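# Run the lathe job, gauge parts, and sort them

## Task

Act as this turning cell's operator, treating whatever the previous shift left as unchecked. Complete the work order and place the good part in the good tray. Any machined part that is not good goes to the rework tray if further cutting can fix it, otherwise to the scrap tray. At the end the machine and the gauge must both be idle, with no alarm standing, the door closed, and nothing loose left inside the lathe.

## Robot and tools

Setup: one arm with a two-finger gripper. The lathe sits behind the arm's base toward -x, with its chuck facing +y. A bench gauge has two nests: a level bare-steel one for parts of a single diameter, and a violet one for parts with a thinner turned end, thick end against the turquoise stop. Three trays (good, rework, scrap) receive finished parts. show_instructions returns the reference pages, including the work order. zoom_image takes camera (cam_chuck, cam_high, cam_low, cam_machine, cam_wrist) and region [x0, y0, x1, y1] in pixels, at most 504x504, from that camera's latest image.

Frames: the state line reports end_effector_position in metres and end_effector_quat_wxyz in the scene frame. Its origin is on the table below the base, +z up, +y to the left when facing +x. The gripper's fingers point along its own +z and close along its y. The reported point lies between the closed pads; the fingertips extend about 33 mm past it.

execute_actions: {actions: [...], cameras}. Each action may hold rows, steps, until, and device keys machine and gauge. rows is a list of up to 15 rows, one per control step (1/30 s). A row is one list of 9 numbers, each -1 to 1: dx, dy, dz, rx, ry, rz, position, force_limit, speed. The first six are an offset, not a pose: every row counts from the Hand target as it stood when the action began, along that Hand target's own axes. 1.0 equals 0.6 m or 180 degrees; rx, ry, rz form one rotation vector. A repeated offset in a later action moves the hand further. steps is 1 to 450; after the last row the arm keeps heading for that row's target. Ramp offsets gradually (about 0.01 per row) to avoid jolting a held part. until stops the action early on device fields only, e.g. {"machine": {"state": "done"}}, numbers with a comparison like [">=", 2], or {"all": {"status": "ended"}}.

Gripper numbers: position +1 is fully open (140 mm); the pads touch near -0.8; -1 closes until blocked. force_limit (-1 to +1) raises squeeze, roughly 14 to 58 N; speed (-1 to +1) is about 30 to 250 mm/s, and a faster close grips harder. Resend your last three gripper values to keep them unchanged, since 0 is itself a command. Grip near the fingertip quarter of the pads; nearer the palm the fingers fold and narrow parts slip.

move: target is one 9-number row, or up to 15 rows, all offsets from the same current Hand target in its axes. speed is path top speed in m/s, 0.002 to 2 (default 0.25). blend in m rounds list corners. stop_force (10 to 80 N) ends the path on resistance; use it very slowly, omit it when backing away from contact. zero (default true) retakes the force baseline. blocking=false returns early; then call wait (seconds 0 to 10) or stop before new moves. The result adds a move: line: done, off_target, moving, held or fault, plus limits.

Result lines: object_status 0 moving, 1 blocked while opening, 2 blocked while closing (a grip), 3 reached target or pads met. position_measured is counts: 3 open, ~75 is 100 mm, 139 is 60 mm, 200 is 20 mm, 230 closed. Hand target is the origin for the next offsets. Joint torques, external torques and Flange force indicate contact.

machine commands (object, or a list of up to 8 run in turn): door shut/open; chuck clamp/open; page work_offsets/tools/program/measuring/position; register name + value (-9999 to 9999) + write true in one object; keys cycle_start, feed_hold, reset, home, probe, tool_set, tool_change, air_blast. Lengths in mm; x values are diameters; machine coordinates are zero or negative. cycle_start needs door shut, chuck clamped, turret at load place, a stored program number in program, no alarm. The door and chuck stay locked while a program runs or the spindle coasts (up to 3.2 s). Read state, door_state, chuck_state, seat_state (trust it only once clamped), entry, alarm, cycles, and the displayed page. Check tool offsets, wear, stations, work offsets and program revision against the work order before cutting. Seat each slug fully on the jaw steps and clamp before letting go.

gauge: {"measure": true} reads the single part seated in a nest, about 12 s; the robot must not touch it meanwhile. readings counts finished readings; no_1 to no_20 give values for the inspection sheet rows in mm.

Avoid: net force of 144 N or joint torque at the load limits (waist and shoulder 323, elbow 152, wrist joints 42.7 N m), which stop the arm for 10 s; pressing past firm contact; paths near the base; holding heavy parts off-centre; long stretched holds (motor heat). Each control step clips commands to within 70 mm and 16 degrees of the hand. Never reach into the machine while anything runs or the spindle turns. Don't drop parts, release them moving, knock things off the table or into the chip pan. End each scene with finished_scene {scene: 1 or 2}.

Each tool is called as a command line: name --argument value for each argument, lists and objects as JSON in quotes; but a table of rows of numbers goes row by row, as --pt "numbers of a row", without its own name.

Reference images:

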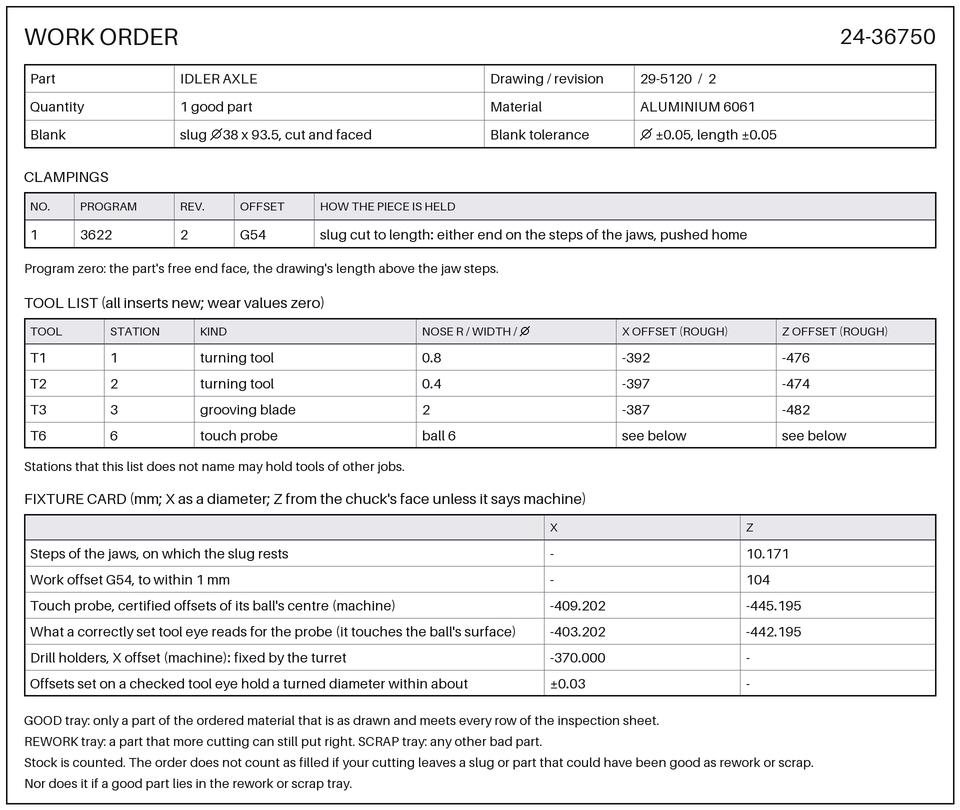

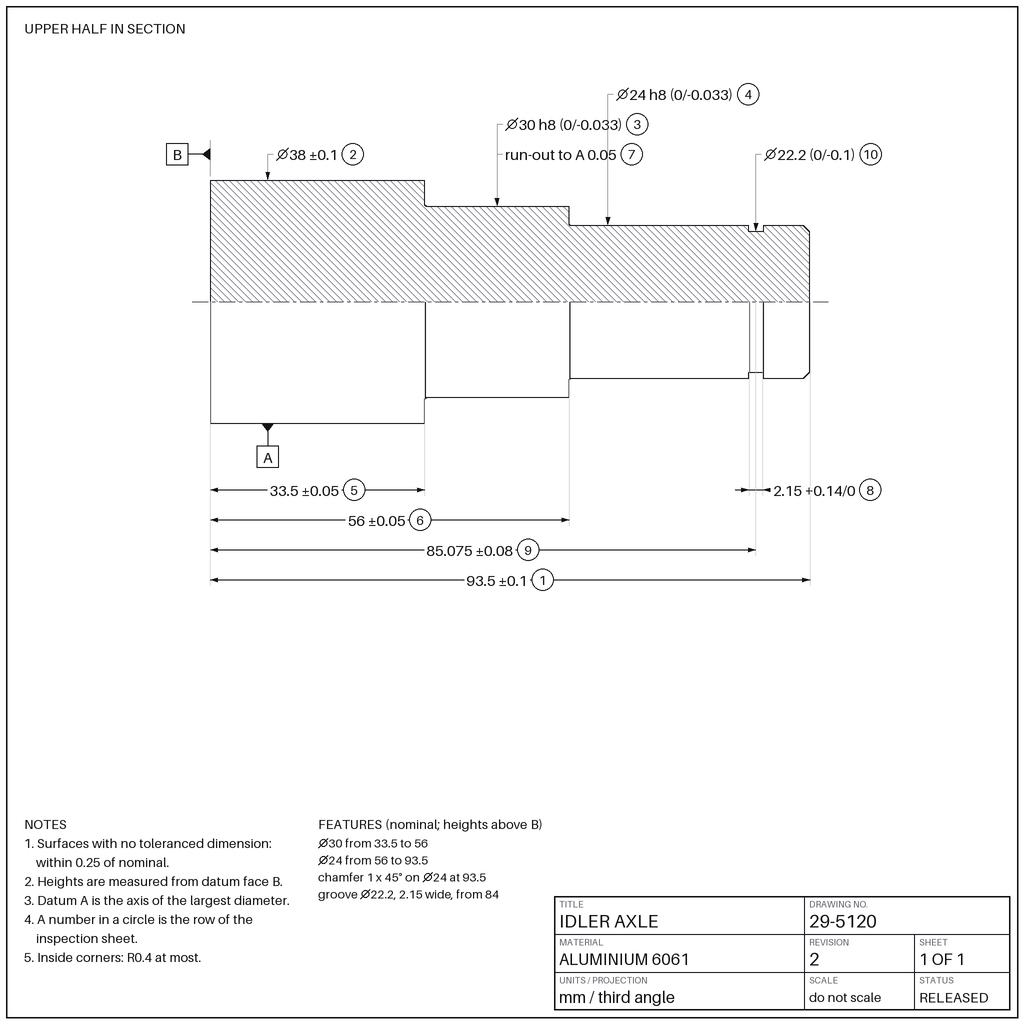

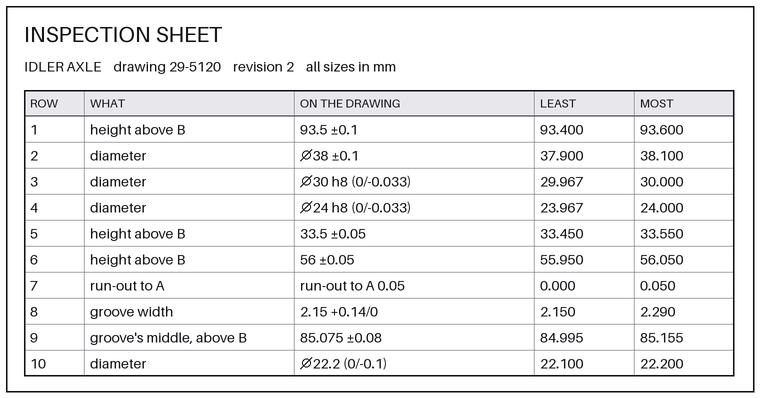

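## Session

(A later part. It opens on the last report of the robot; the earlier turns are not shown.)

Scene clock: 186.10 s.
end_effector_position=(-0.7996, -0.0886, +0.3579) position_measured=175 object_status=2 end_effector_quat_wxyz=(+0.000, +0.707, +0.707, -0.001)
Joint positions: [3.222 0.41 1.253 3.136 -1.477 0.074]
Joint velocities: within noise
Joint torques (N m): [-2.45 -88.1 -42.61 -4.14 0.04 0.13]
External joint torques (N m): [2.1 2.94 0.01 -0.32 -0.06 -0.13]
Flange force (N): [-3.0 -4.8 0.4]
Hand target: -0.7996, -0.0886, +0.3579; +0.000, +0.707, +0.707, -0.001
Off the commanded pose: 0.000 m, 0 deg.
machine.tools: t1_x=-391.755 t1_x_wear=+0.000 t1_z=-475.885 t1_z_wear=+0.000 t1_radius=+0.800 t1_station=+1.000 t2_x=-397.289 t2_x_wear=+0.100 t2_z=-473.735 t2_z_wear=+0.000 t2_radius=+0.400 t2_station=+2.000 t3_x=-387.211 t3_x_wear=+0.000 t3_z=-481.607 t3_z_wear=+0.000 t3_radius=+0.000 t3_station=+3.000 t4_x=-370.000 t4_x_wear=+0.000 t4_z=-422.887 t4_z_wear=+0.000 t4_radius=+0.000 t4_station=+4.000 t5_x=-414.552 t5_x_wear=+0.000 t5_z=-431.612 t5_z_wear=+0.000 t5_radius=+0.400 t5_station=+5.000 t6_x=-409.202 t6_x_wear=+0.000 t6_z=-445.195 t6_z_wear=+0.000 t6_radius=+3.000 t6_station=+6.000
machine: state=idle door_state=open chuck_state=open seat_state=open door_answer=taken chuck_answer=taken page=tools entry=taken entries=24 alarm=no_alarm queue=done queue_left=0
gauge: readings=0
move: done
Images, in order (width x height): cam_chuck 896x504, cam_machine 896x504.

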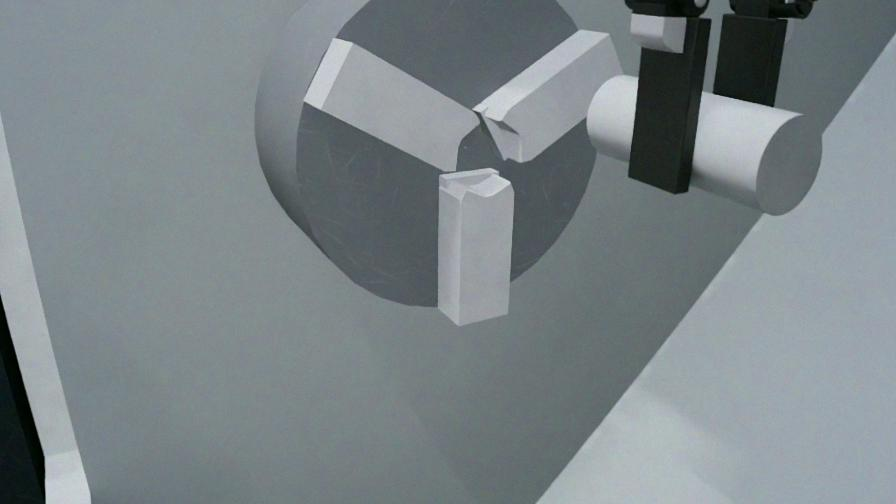

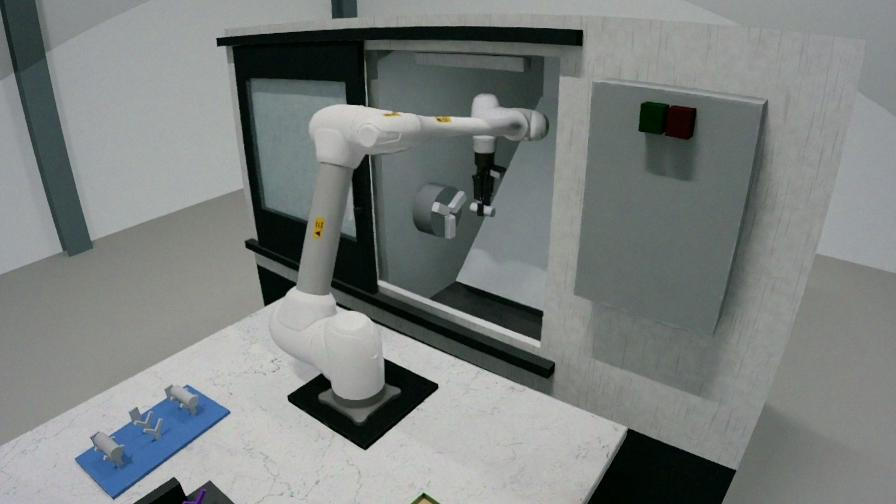

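move --target '[-0.04, 0, 0.067, 0, 0, 0, -1, 0.003922, -1]' --speed 0.15 --cameras '["cam_chuck", "cam_machine"]'

zoom_image --camera "cam_machine" --region '[390, 150, 530, 270]'

Scene clock: 190.57 s.
end_effector_position=(-0.7997, -0.1127, +0.3177) position_measured=175 object_status=2 end_effector_quat_wxyz=(+0.000, +0.707, +0.707, -0.001)
Joint positions: [3.251 0.424 1.306 3.136 -1.411 0.103]
Joint velocities: within noise
Joint torques (N m): [-2.33 -88.96 -42.53 -4.32 0.03 0.05]
External joint torques (N m): [1.99 2.42 0.2 -0.12 -0.06 -0.05]
Flange force (N): [-2.9 -3.3 0.8]
Hand target: -0.7997, -0.1127, +0.3177; +0.000, +0.707, +0.707, -0.001
Off the commanded pose: 0.000 m, 0 deg.
machine.tools: t1_x=-391.755 t1_x_wear=+0.000 t1_z=-475.885 t1_z_wear=+0.000 t1_radius=+0.800 t1_station=+1.000 t2_x=-397.289 t2_x_wear=+0.100 t2_z=-473.735 t2_z_wear=+0.000 t2_radius=+0.400 t2_station=+2.000 t3_x=-387.211 t3_x_wear=+0.000 t3_z=-481.607 t3_z_wear=+0.000 t3_radius=+0.000 t3_station=+3.000 t4_x=-370.000 t4_x_wear=+0.000 t4_z=-422.887 t4_z_wear=+0.000 t4_radius=+0.000 t4_station=+4.000 t5_x=-414.552 t5_x_wear=+0.000 t5_z=-431.612 t5_z_wear=+0.000 t5_radius=+0.400 t5_station=+5.000 t6_x=-409.202 t6_x_wear=+0.000 t6_z=-445.195 t6_z_wear=+0.000 t6_radius=+3.000 t6_station=+6.000
machine: state=idle door_state=open chuck_state=open seat_state=open door_answer=taken chuck_answer=taken page=tools entry=taken entries=24 alarm=no_alarm queue=done queue_left=0
gauge: readings=0
move: done
Images, in order (width x height): cam_chuck 896x504, cam_machine 896x504.

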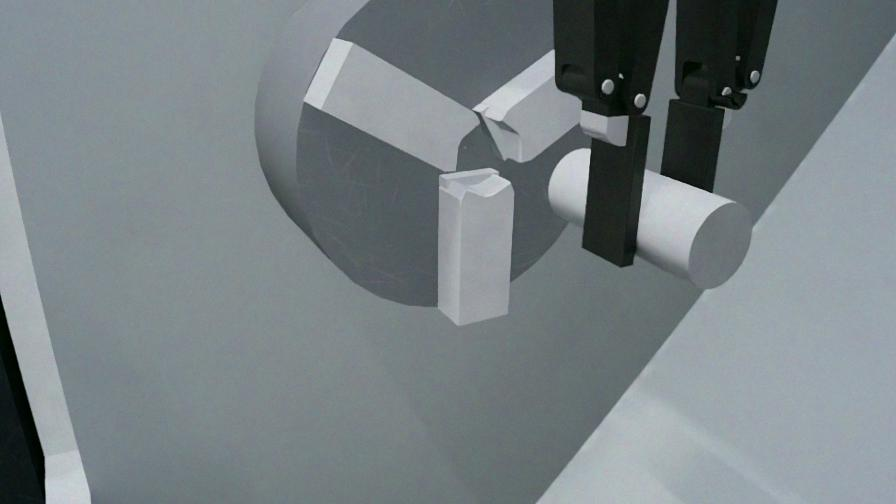

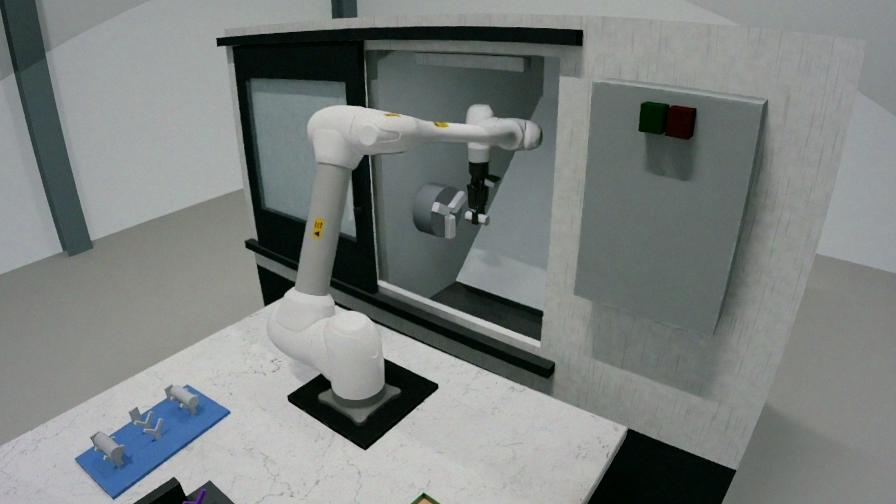

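Scaled by 3.600 from the camera's 896x504 image, which has a finer 1280x720 frame.

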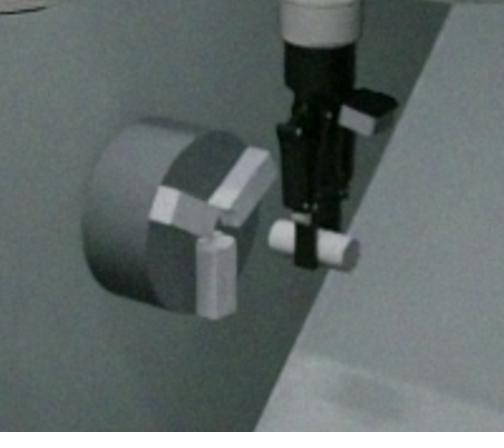

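move --target '[-0.05, 0.014, -0.003, 0, 0, 0, -1, 0.003922, -1]' --speed 0.1 --cameras '["cam_chuck", "cam_machine"]'

zoom_image --camera "cam_chuck" --region '[380, 50, 700, 330]'

zoom_image --camera "cam_machine" --region '[390, 150, 530, 270]'

Scene clock: 193.23 s.
end_effector_position=(-0.7913, -0.1426, +0.3195) position_measured=175 object_status=2 end_effector_quat_wxyz=(+0.000, +0.707, +0.707, -0.001)
Joint positions: [3.289 0.418 1.312 3.136 -1.411 0.142]
Joint velocities: within noise
Joint torques (N m): [-1.57 -88.3 -42.29 -4.26 -0.06 -0.02]
External joint torques (N m): [1.12 2.68 0.02 -0.16 0.04 0.02]
Flange force (N): [-2.2 -4.1 0.8]
Hand target: -0.7913, -0.1427, +0.3195; +0.000, +0.707, +0.707, -0.001
Off the commanded pose: 0.000 m, 0 deg.
machine.tools: t1_x=-391.755 t1_x_wear=+0.000 t1_z=-475.885 t1_z_wear=+0.000 t1_radius=+0.800 t1_station=+1.000 t2_x=-397.289 t2_x_wear=+0.100 t2_z=-473.735 t2_z_wear=+0.000 t2_radius=+0.400 t2_station=+2.000 t3_x=-387.211 t3_x_wear=+0.000 t3_z=-481.607 t3_z_wear=+0.000 t3_radius=+0.000 t3_station=+3.000 t4_x=-370.000 t4_x_wear=+0.000 t4_z=-422.887 t4_z_wear=+0.000 t4_radius=+0.000 t4_station=+4.000 t5_x=-414.552 t5_x_wear=+0.000 t5_z=-431.612 t5_z_wear=+0.000 t5_radius=+0.400 t5_station=+5.000 t6_x=-409.202 t6_x_wear=+0.000 t6_z=-445.195 t6_z_wear=+0.000 t6_radius=+3.000 t6_station=+6.000
machine: state=idle door_state=open chuck_state=open seat_state=open door_answer=taken chuck_answer=taken page=tools entry=taken entries=24 alarm=no_alarm queue=done queue_left=0
gauge: readings=0
move: done
Images, in order (width x height): cam_chuck 896x504, cam_machine 896x504.

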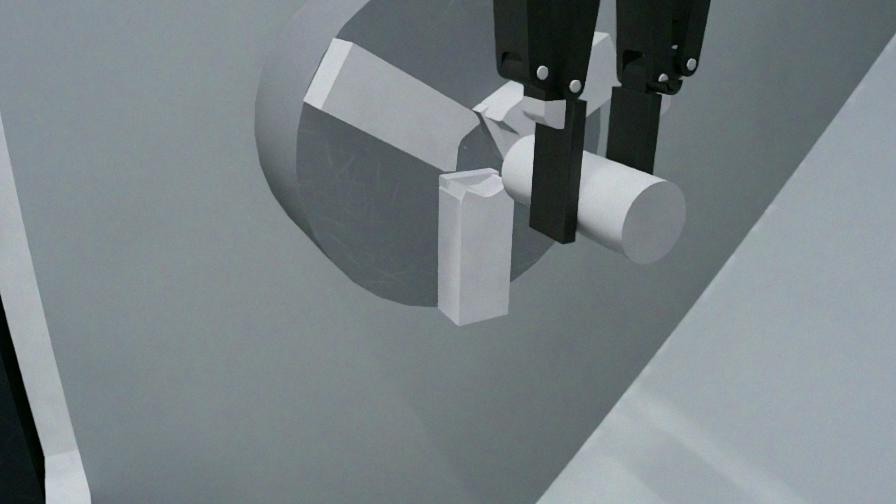

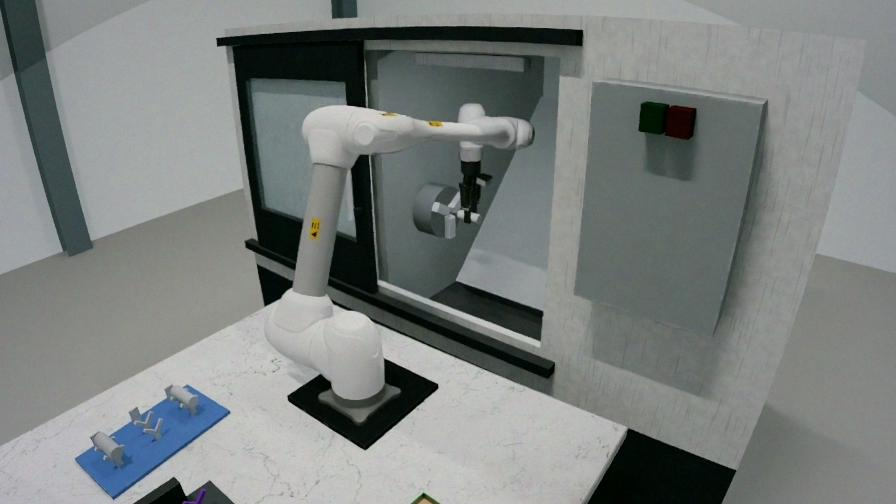

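Scaled by 1.575 from the camera's 896x504 image, which has a finer 1280x720 frame.

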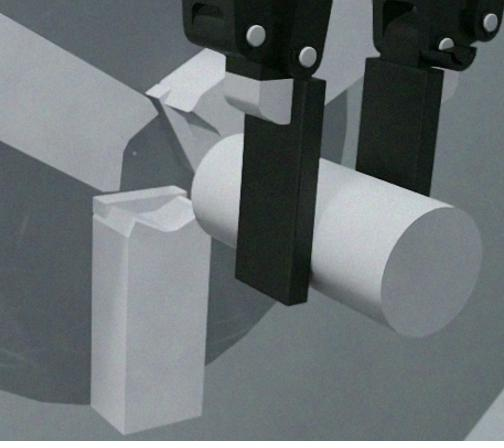

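Scaled by 3.600 from the camera's 896x504 image, which has a finer 1280x720 frame.

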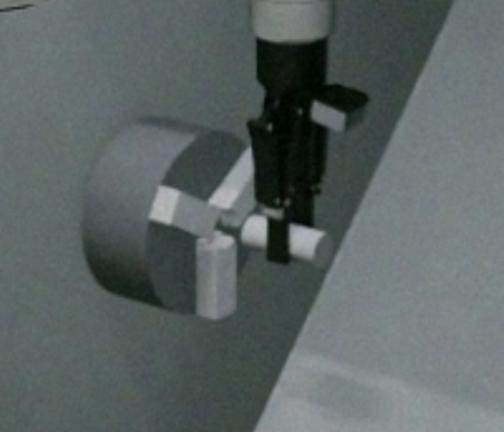

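move --target '[-0.033, 0, 0, 0, 0, 0, -1, 0.003922, -1]' --speed 0.05 --cameras '["cam_chuck", "cam_machine"]'

zoom_image --camera "cam_chuck" --region '[420, 80, 580, 220]'

zoom_image --camera "cam_machine" --region '[410, 170, 500, 250]'

Scene clock: 196.97 s.
end_effector_position=(-0.7913, -0.1624, +0.3196) position_measured=175 object_status=2 end_effector_quat_wxyz=(+0.000, +0.707, +0.707, -0.001)
Joint positions: [3.313 0.425 1.303 3.136 -1.414 0.166]
Joint velocities: within noise
Joint torques (N m): [-1.96 -89.22 -42.32 -4.26 -0.07 -0.05]
External joint torques (N m): [2.01 2.67 0.03 -0.15 0.04 0.05]
Flange force (N): [-3.4 -3.8 0.8]
Hand target: -0.7913, -0.1625, +0.3195; +0.000, +0.707, +0.707, -0.001
Off the commanded pose: 0.000 m, 0 deg.
machine.tools: t1_x=-391.755 t1_x_wear=+0.000 t1_z=-475.885 t1_z_wear=+0.000 t1_radius=+0.800 t1_station=+1.000 t2_x=-397.289 t2_x_wear=+0.100 t2_z=-473.735 t2_z_wear=+0.000 t2_radius=+0.400 t2_station=+2.000 t3_x=-387.211 t3_x_wear=+0.000 t3_z=-481.607 t3_z_wear=+0.000 t3_radius=+0.000 t3_station=+3.000 t4_x=-370.000 t4_x_wear=+0.000 t4_z=-422.887 t4_z_wear=+0.000 t4_radius=+0.000 t4_station=+4.000 t5_x=-414.552 t5_x_wear=+0.000 t5_z=-431.612 t5_z_wear=+0.000 t5_radius=+0.400 t5_station=+5.000 t6_x=-409.202 t6_x_wear=+0.000 t6_z=-445.195 t6_z_wear=+0.000 t6_radius=+3.000 t6_station=+6.000
machine: state=idle door_state=open chuck_state=open seat_state=open door_answer=taken chuck_answer=taken page=tools entry=taken entries=24 alarm=no_alarm queue=done queue_left=0
gauge: readings=0
move: done
Images, in order (width x height): cam_chuck 896x504, cam_machine 896x504.

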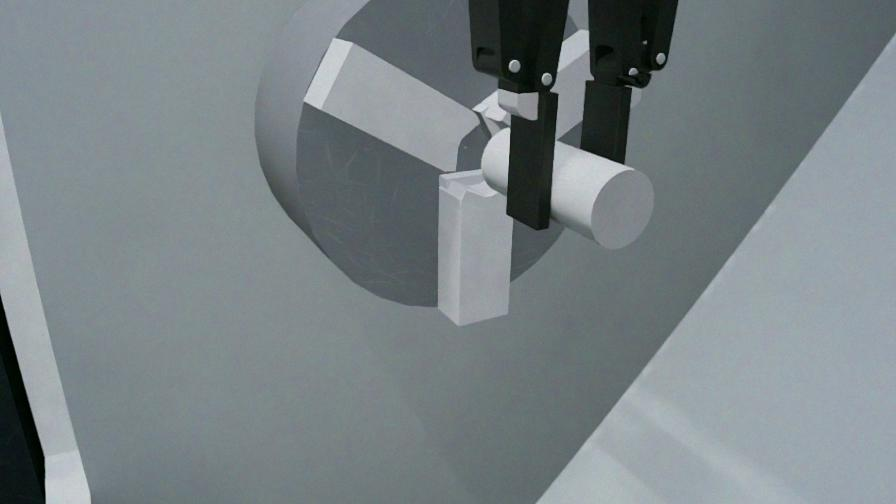

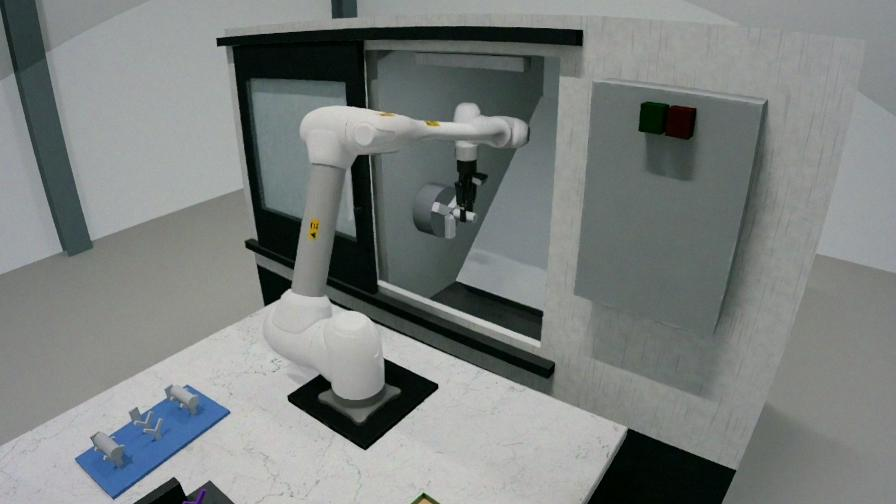

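Scaled by 3.150 from the camera's 896x504 image, which has a finer 1280x720 frame.

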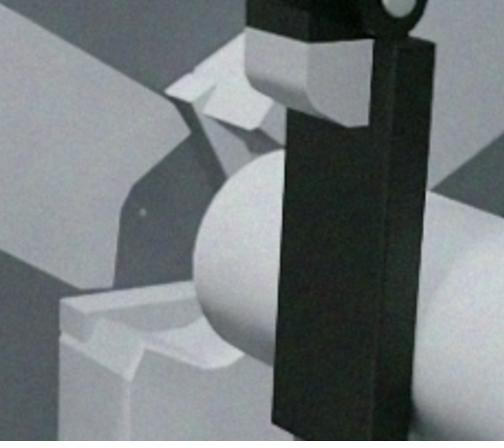

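Scaled by 5.600 from the camera's 896x504 image, which has a finer 1280x720 frame.

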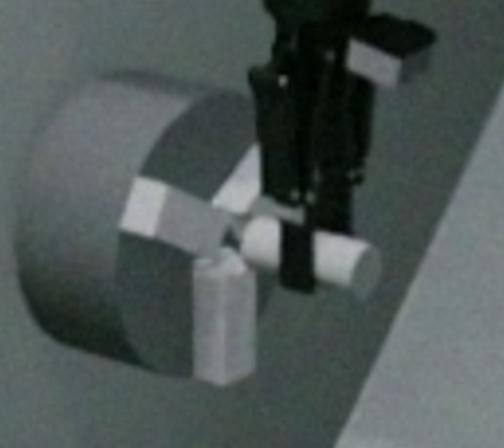

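move --target '[-0.022, 0.003, 0.003, 0, 0, 0, -1, 0.003922, -1]' --speed 0.02 --stop_force 15 --cameras '["cam_chuck", "cam_machine"]'

zoom_image --camera "cam_chuck" --region '[420, 80, 580, 220]'

zoom_image --camera "cam_machine" --region '[410, 170, 500, 250]'

Scene clock: 202.00 s.
end_effector_position=(-0.7897, -0.1735, +0.3180) position_measured=175 object_status=2 end_effector_quat_wxyz=(+0.000, +0.707, +0.707, -0.001)
Joint positions: [3.327 0.427 1.303 3.135 -1.412 0.18]
Joint velocities: within noise
Joint torques (N m): [18.44 -84.49 -41.19 4.64 1.3 -0.38]
External joint torques (N m): [-18.39 -1.97 -1.06 -9.06 -1.33 0.38]
Flange force (N): [21.9 -4.3 -4.1]
Hand target: -0.7897, -0.1735, +0.3180; +0.000, +0.707, +0.707, -0.001 (not the last commanded pose)
Off the commanded pose: 0.002 m, 0 deg.
machine.tools: t1_x=-391.755 t1_x_wear=+0.000 t1_z=-475.885 t1_z_wear=+0.000 t1_radius=+0.800 t1_station=+1.000 t2_x=-397.289 t2_x_wear=+0.100 t2_z=-473.735 t2_z_wear=+0.000 t2_radius=+0.400 t2_station=+2.000 t3_x=-387.211 t3_x_wear=+0.000 t3_z=-481.607 t3_z_wear=+0.000 t3_radius=+0.000 t3_station=+3.000 t4_x=-370.000 t4_x_wear=+0.000 t4_z=-422.887 t4_z_wear=+0.000 t4_radius=+0.000 t4_station=+4.000 t5_x=-414.552 t5_x_wear=+0.000 t5_z=-431.612 t5_z_wear=+0.000 t5_radius=+0.400 t5_station=+5.000 t6_x=-409.202 t6_x_wear=+0.000 t6_z=-445.195 t6_z_wear=+0.000 t6_radius=+3.000 t6_station=+6.000
machine: state=idle door_state=open chuck_state=open seat_state=open door_answer=taken chuck_answer=taken page=tools entry=taken entries=24 alarm=no_alarm queue=done queue_left=0
gauge: readings=0
move: contact
Images, in order (width x height): cam_chuck 896x504, cam_machine 896x504.

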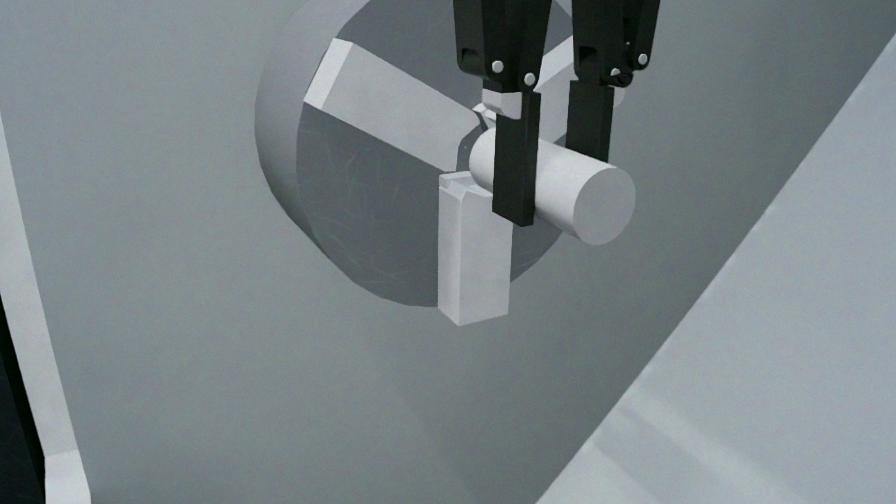

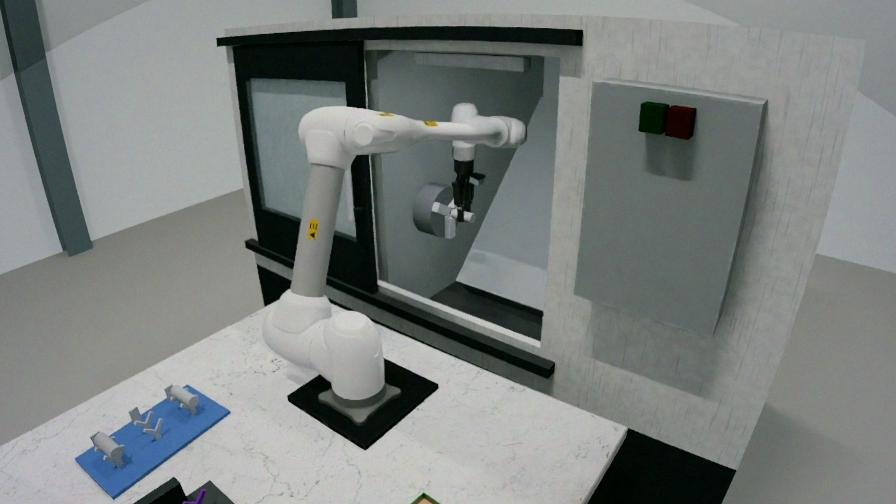

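Scaled by 3.150 from the camera's 896x504 image, which has a finer 1280x720 frame.

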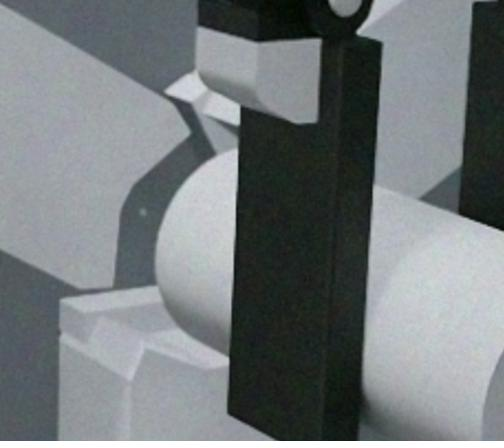

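Scaled by 5.600 from the camera's 896x504 image, which has a finer 1280x720 frame.

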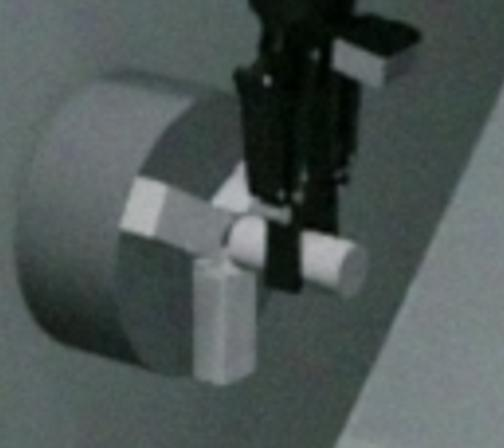

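move --pt "0.01 0 0 0 0 0 -1 0.003922 -1" --pt "0.01 0.0075 0.0025 0 0 0 -1 0.003922 -1" --speed 0.03 --cameras '[]'

move --target '[-0.025, 0, 0, 0, 0, 0, -1, 0.003922, -1]' --speed 0.02 --stop_force 12 --cameras '["cam_chuck", "cam_machine"]'

zoom_image --camera "cam_chuck" --region '[420, 80, 580, 220]'

Scene clock: 204.87 s.
end_effector_position=(-0.7852, -0.1674, +0.3165) position_measured=175 object_status=2 end_effector_quat_wxyz=(+0.000, +0.707, +0.707, -0.001)
Joint positions: [3.321 0.418 1.319 3.135 -1.406 0.174]
Joint velocities: within noise
Joint torques (N m): [-2.7 -88.23 -41.77 -4.26 0.05 0.01]
External joint torques (N m): [2.49 2.75 -0.39 -0.14 -0.09 -0.01]
Flange force (N): [-4.2 -4.9 0.0]
Hand target: -0.7852, -0.1675, +0.3165; +0.000, +0.707, +0.707, -0.001
Off the commanded pose: 0.000 m, 0 deg.
machine.tools: t1_x=-391.755 t1_x_wear=+0.000 t1_z=-475.885 t1_z_wear=+0.000 t1_radius=+0.800 t1_station=+1.000 t2_x=-397.289 t2_x_wear=+0.100 t2_z=-473.735 t2_z_wear=+0.000 t2_radius=+0.400 t2_station=+2.000 t3_x=-387.211 t3_x_wear=+0.000 t3_z=-481.607 t3_z_wear=+0.000 t3_radius=+0.000 t3_station=+3.000 t4_x=-370.000 t4_x_wear=+0.000 t4_z=-422.887 t4_z_wear=+0.000 t4_radius=+0.000 t4_station=+4.000 t5_x=-414.552 t5_x_wear=+0.000 t5_z=-431.612 t5_z_wear=+0.000 t5_radius=+0.400 t5_station=+5.000 t6_x=-409.202 t6_x_wear=+0.000 t6_z=-445.195 t6_z_wear=+0.000 t6_radius=+3.000 t6_station=+6.000
machine: state=idle door_state=open chuck_state=open seat_state=open door_answer=taken chuck_answer=taken page=tools entry=taken entries=24 alarm=no_alarm queue=done queue_left=0
gauge: readings=0
move: done
No camera images: "cameras" was empty.

Scene clock: 206.33 s.
end_effector_position=(-0.7852, -0.1825, +0.3165) position_measured=175 object_status=2 end_effector_quat_wxyz=(+0.000, +0.707, +0.707, -0.001)
Joint positions: [3.339 0.423 1.311 3.135 -1.408 0.192]
Joint velocities: within noise
Joint torques (N m): [-2.14 -85.5 -41.39 -4.2 0.87 0.11]
External joint torques (N m): [2.17 -0.82 -0.86 -0.21 -0.9 -0.11]
Flange force (N): [-2.8 -0.9 -3.0]
Hand target: -0.7852, -0.1825, +0.3165; +0.000, +0.707, +0.707, -0.001
Off the commanded pose: 0.000 m, 0 deg.
machine.tools: t1_x=-391.755 t1_x_wear=+0.000 t1_z=-475.885 t1_z_wear=+0.000 t1_radius=+0.800 t1_station=+1.000 t2_x=-397.289 t2_x_wear=+0.100 t2_z=-473.735 t2_z_wear=+0.000 t2_radius=+0.400 t2_station=+2.000 t3_x=-387.211 t3_x_wear=+0.000 t3_z=-481.607 t3_z_wear=+0.000 t3_radius=+0.000 t3_station=+3.000 t4_x=-370.000 t4_x_wear=+0.000 t4_z=-422.887 t4_z_wear=+0.000 t4_radius=+0.000 t4_station=+4.000 t5_x=-414.552 t5_x_wear=+0.000 t5_z=-431.612 t5_z_wear=+0.000 t5_radius=+0.400 t5_station=+5.000 t6_x=-409.202 t6_x_wear=+0.000 t6_z=-445.195 t6_z_wear=+0.000 t6_radius=+3.000 t6_station=+6.000
machine: state=idle door_state=open chuck_state=open seat_state=open door_answer=taken chuck_answer=taken page=tools entry=taken entries=24 alarm=no_alarm queue=done queue_left=0
gauge: readings=0
move: done
Images, in order (width x height): cam_chuck 896x504, cam_machine 896x504.

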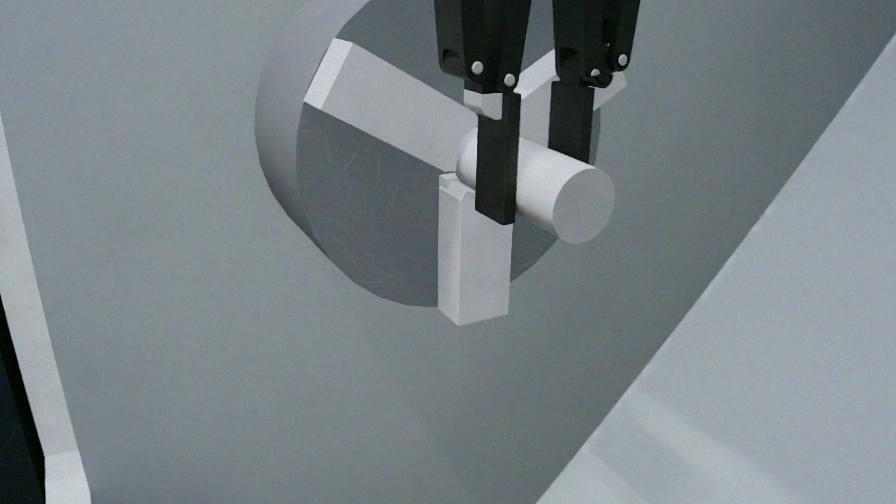

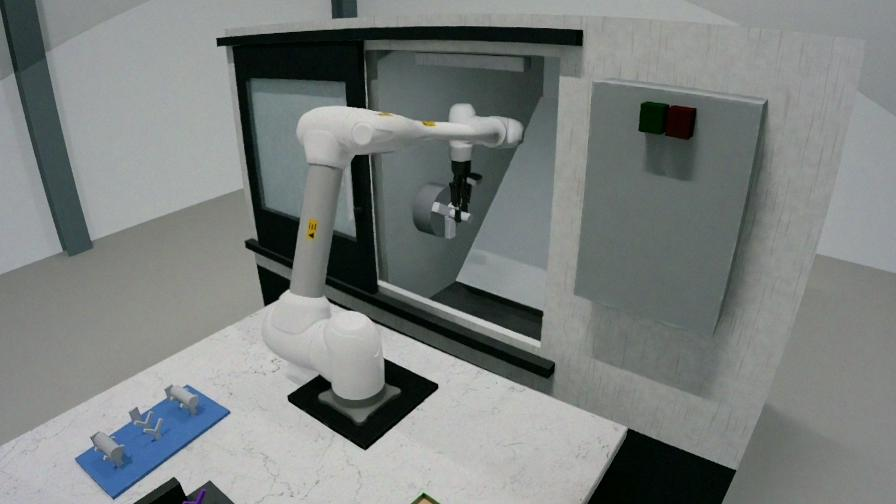

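Scaled by 3.150 from the camera's 896x504 image, which has a finer 1280x720 frame.

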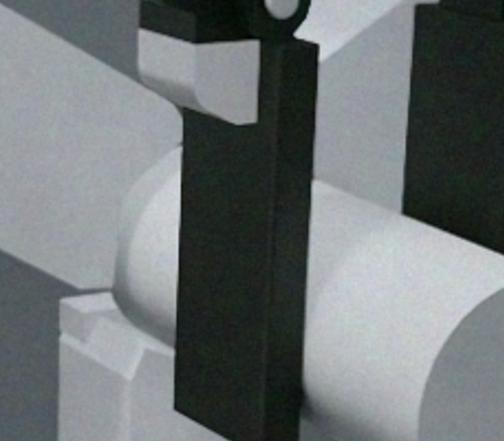

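move --target '[-0.07, 0, -0.0012, 0, 0, 0, -1, 0.003922, -1]' --speed 0.02 --stop_force 14 --cameras '["cam_chuck", "cam_machine"]'

zoom_image --camera "cam_chuck" --region '[400, 60, 600, 260]'

Scene clock: 208.53 s.
end_effector_position=(-0.7852, -0.1914, +0.3168) position_measured=175 object_status=2 end_effector_quat_wxyz=(+0.000, +0.707, +0.707, -0.001)
Joint positions: [3.35 0.427 1.305 3.135 -1.41 0.203]
Joint velocities: within noise
Joint torques (N m): [17.93 -80.89 -40.98 4.71 2.73 -0.25]
External joint torques (N m): [-18.06 -6.34 -1.47 -9.15 -2.77 0.25]
Flange force (N): [22.8 0.2 -8.3]
Hand target: -0.7852, -0.1914, +0.3168; +0.000, +0.707, +0.707, -0.001 (not the last commanded pose)
Off the commanded pose: 0.033 m, 0 deg.
machine.tools: t1_x=-391.755 t1_x_wear=+0.000 t1_z=-475.885 t1_z_wear=+0.000 t1_radius=+0.800 t1_station=+1.000 t2_x=-397.289 t2_x_wear=+0.100 t2_z=-473.735 t2_z_wear=+0.000 t2_radius=+0.400 t2_station=+2.000 t3_x=-387.211 t3_x_wear=+0.000 t3_z=-481.607 t3_z_wear=+0.000 t3_radius=+0.000 t3_station=+3.000 t4_x=-370.000 t4_x_wear=+0.000 t4_z=-422.887 t4_z_wear=+0.000 t4_radius=+0.000 t4_station=+4.000 t5_x=-414.552 t5_x_wear=+0.000 t5_z=-431.612 t5_z_wear=+0.000 t5_radius=+0.400 t5_station=+5.000 t6_x=-409.202 t6_x_wear=+0.000 t6_z=-445.195 t6_z_wear=+0.000 t6_radius=+3.000 t6_station=+6.000
machine: state=idle door_state=open chuck_state=open seat_state=open door_answer=taken chuck_answer=taken page=tools entry=taken entries=24 alarm=no_alarm queue=done queue_left=0
gauge: readings=0
move: contact
Images, in order (width x height): cam_chuck 896x504, cam_machine 896x504.

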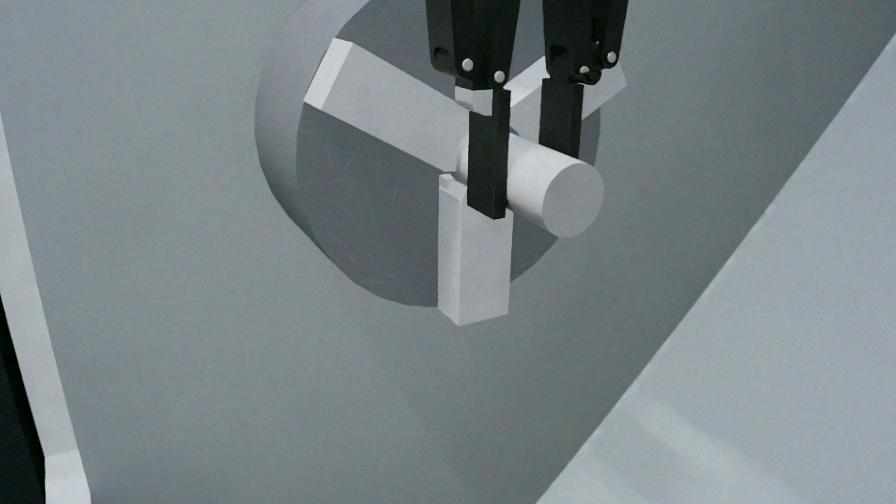

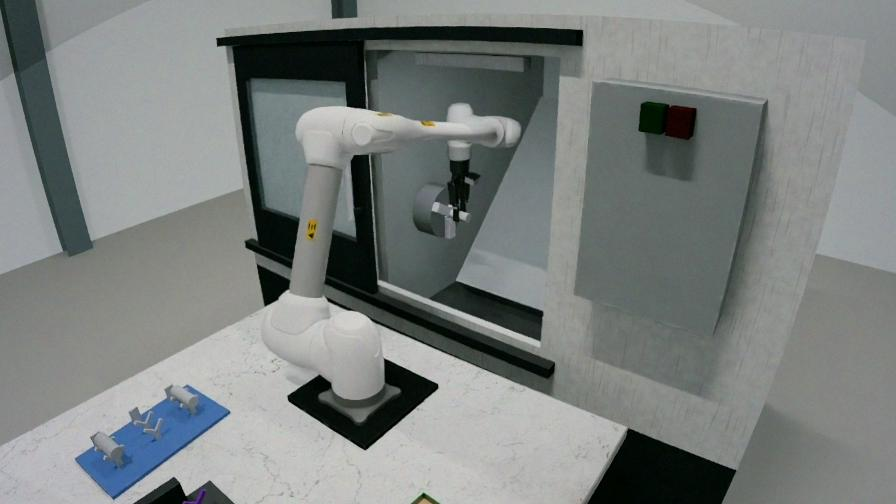

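Scaled by 2.520 from the camera's 896x504 image, which has a finer 1280x720 frame.

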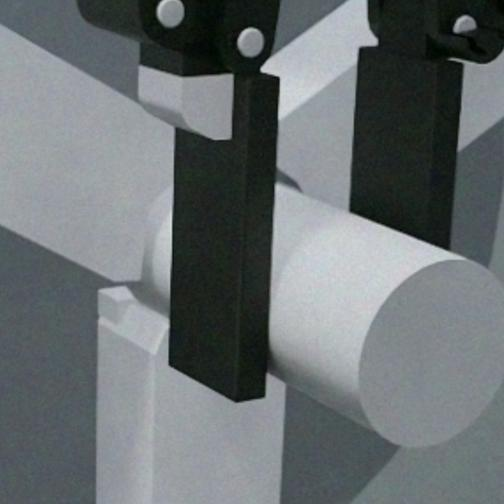

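move --target '[0.003, 0, -0.003, 0, 0, 0, -1, 0.003922, -1]' --speed 0.02 --cameras '[]'

move --target '[-0.03, 0, 0, 0, 0, 0, -1, 0.003922, -1]' --speed 0.015 --stop_force 12 --cameras '[]'

Scene clock: 210.87 s.
end_effector_position=(-0.7852, -0.1896, +0.3185) position_measured=175 object_status=2 end_effector_quat_wxyz=(+0.000, +0.707, +0.707, -0.001)
Joint positions: [3.348 0.425 1.304 3.135 -1.413 0.201]
Joint velocities: within noise
Joint torques (N m): [-2.05 -89.22 -42.52 -4.31 -0.08 0.02]
External joint torques (N m): [1.85 2.99 0.32 -0.11 0.04 -0.02]
Flange force (N): [-3.2 -3.6 1.3]
Hand target: -0.7852, -0.1896, +0.3186; +0.000, +0.707, +0.707, -0.001
Off the commanded pose: 0.000 m, 0 deg.
machine.tools: t1_x=-391.755 t1_x_wear=+0.000 t1_z=-475.885 t1_z_wear=+0.000 t1_radius=+0.800 t1_station=+1.000 t2_x=-397.289 t2_x_wear=+0.100 t2_z=-473.735 t2_z_wear=+0.000 t2_radius=+0.400 t2_station=+2.000 t3_x=-387.211 t3_x_wear=+0.000 t3_z=-481.607 t3_z_wear=+0.000 t3_radius=+0.000 t3_station=+3.000 t4_x=-370.000 t4_x_wear=+0.000 t4_z=-422.887 t4_z_wear=+0.000 t4_radius=+0.000 t4_station=+4.000 t5_x=-414.552 t5_x_wear=+0.000 t5_z=-431.612 t5_z_wear=+0.000 t5_radius=+0.400 t5_station=+5.000 t6_x=-409.202 t6_x_wear=+0.000 t6_z=-445.195 t6_z_wear=+0.000 t6_radius=+3.000 t6_station=+6.000
machine: state=idle door_state=open chuck_state=open seat_state=open door_answer=taken chuck_answer=taken page=tools entry=taken entries=24 alarm=no_alarm queue=done queue_left=0
gauge: readings=0
move: done
No camera images: "cameras" was empty.

Scene clock: 211.80 s.
end_effector_position=(-0.7852, -0.1914, +0.3189) position_measured=175 object_status=2 end_effector_quat_wxyz=(+0.000, +0.707, +0.707, +0.000)
Joint positions: [3.351 0.426 1.302 3.134 -1.414 0.204]
Joint velocities: within noise
Joint torques (N m): [14.24 -86.76 -43.87 3.15 2.02 -0.22]
External joint torques (N m): [-14.44 0.12 1.57 -7.58 -2.06 0.22]
Flange force (N): [17.7 -1.6 -1.1]
Hand target: -0.7852, -0.1914, +0.3188; +0.000, +0.707, +0.707, +0.000 (not the last commanded pose)
Off the commanded pose: 0.016 m, 0 deg.
machine.tools: t1_x=-391.755 t1_x_wear=+0.000 t1_z=-475.885 t1_z_wear=+0.000 t1_radius=+0.800 t1_station=+1.000 t2_x=-397.289 t2_x_wear=+0.100 t2_z=-473.735 t2_z_wear=+0.000 t2_radius=+0.400 t2_station=+2.000 t3_x=-387.211 t3_x_wear=+0.000 t3_z=-481.607 t3_z_wear=+0.000 t3_radius=+0.000 t3_station=+3.000 t4_x=-370.000 t4_x_wear=+0.000 t4_z=-422.887 t4_z_wear=+0.000 t4_radius=+0.000 t4_station=+4.000 t5_x=-414.552 t5_x_wear=+0.000 t5_z=-431.612 t5_z_wear=+0.000 t5_radius=+0.400 t5_station=+5.000 t6_x=-409.202 t6_x_wear=+0.000 t6_z=-445.195 t6_z_wear=+0.000 t6_radius=+3.000 t6_station=+6.000
machine: state=idle door_state=open chuck_state=open seat_state=open door_answer=taken chuck_answer=taken page=tools entry=taken entries=24 alarm=no_alarm queue=done queue_left=0
gauge: readings=0
move: contact
No camera images: "cameras" was empty.

execute_actions --actions '[{"machine":{"chuck":"clamp","page":"measuring"},"steps":75}]' --cameras '["cam_chuck"]'

Scene clock: 214.83 s.
end_effector_position=(-0.7852, -0.1914, +0.3188) position_measured=175 object_status=2 end_effector_quat_wxyz=(+0.000, +0.707, +0.707, +0.000)
Joint positions: [3.351 0.426 1.303 3.134 -1.414 0.204]
Joint velocities: within noise
Joint torques (N m): [2.87 -67.93 -43.04 -2.25 10.79 -0.95]
External joint torques (N m): [-3.16 -18.49 0.8 -2.17 -10.82 0.95]
Flange force (N): [8.6 22.9 -21.9]
Hand target: -0.7852, -0.1914, +0.3188; +0.000, +0.707, +0.707, +0.000 (not the last commanded pose)
Tool commands: gripper/position=-1.0 gripper/force_limit=+0.003922 gripper/speed=-1.0
Off the commanded pose: 0.016 m, 0 deg.
machine.measuring: probe_x=+0.000 probe_z=+0.000 probe_move_x=+0.000 probe_move_z=+0.000 probe_radius=+2.992 eye_x=+62.216 eye_z=+151.570 probe_touched=+0 probe_found_x=+0.000 probe_found_z=+0.000 set_x=-387.211 set_z=-481.607
machine: state=idle door_state=open chuck_state=clamped seat_state=home door_answer=taken chuck_answer=taken page=measuring entry=taken entries=24 alarm=no_alarm queue=done queue_left=0
gauge: readings=0
Images, in order (width x height): cam_chuck 896x504.

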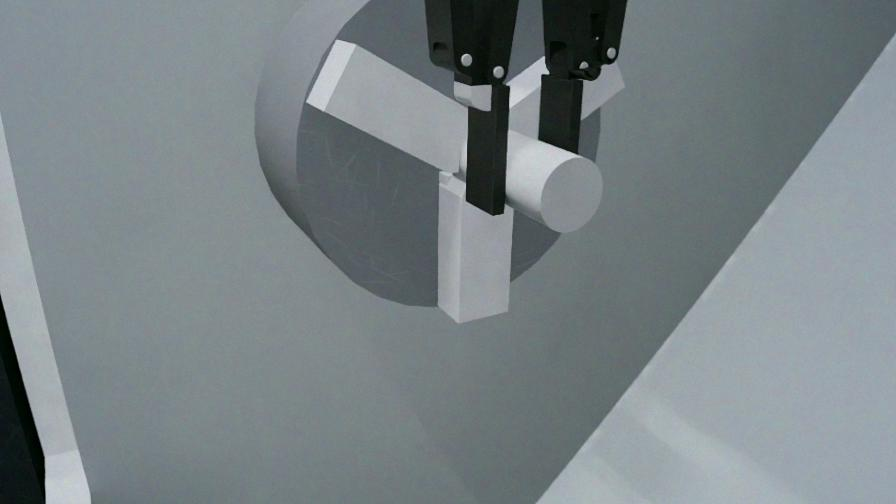

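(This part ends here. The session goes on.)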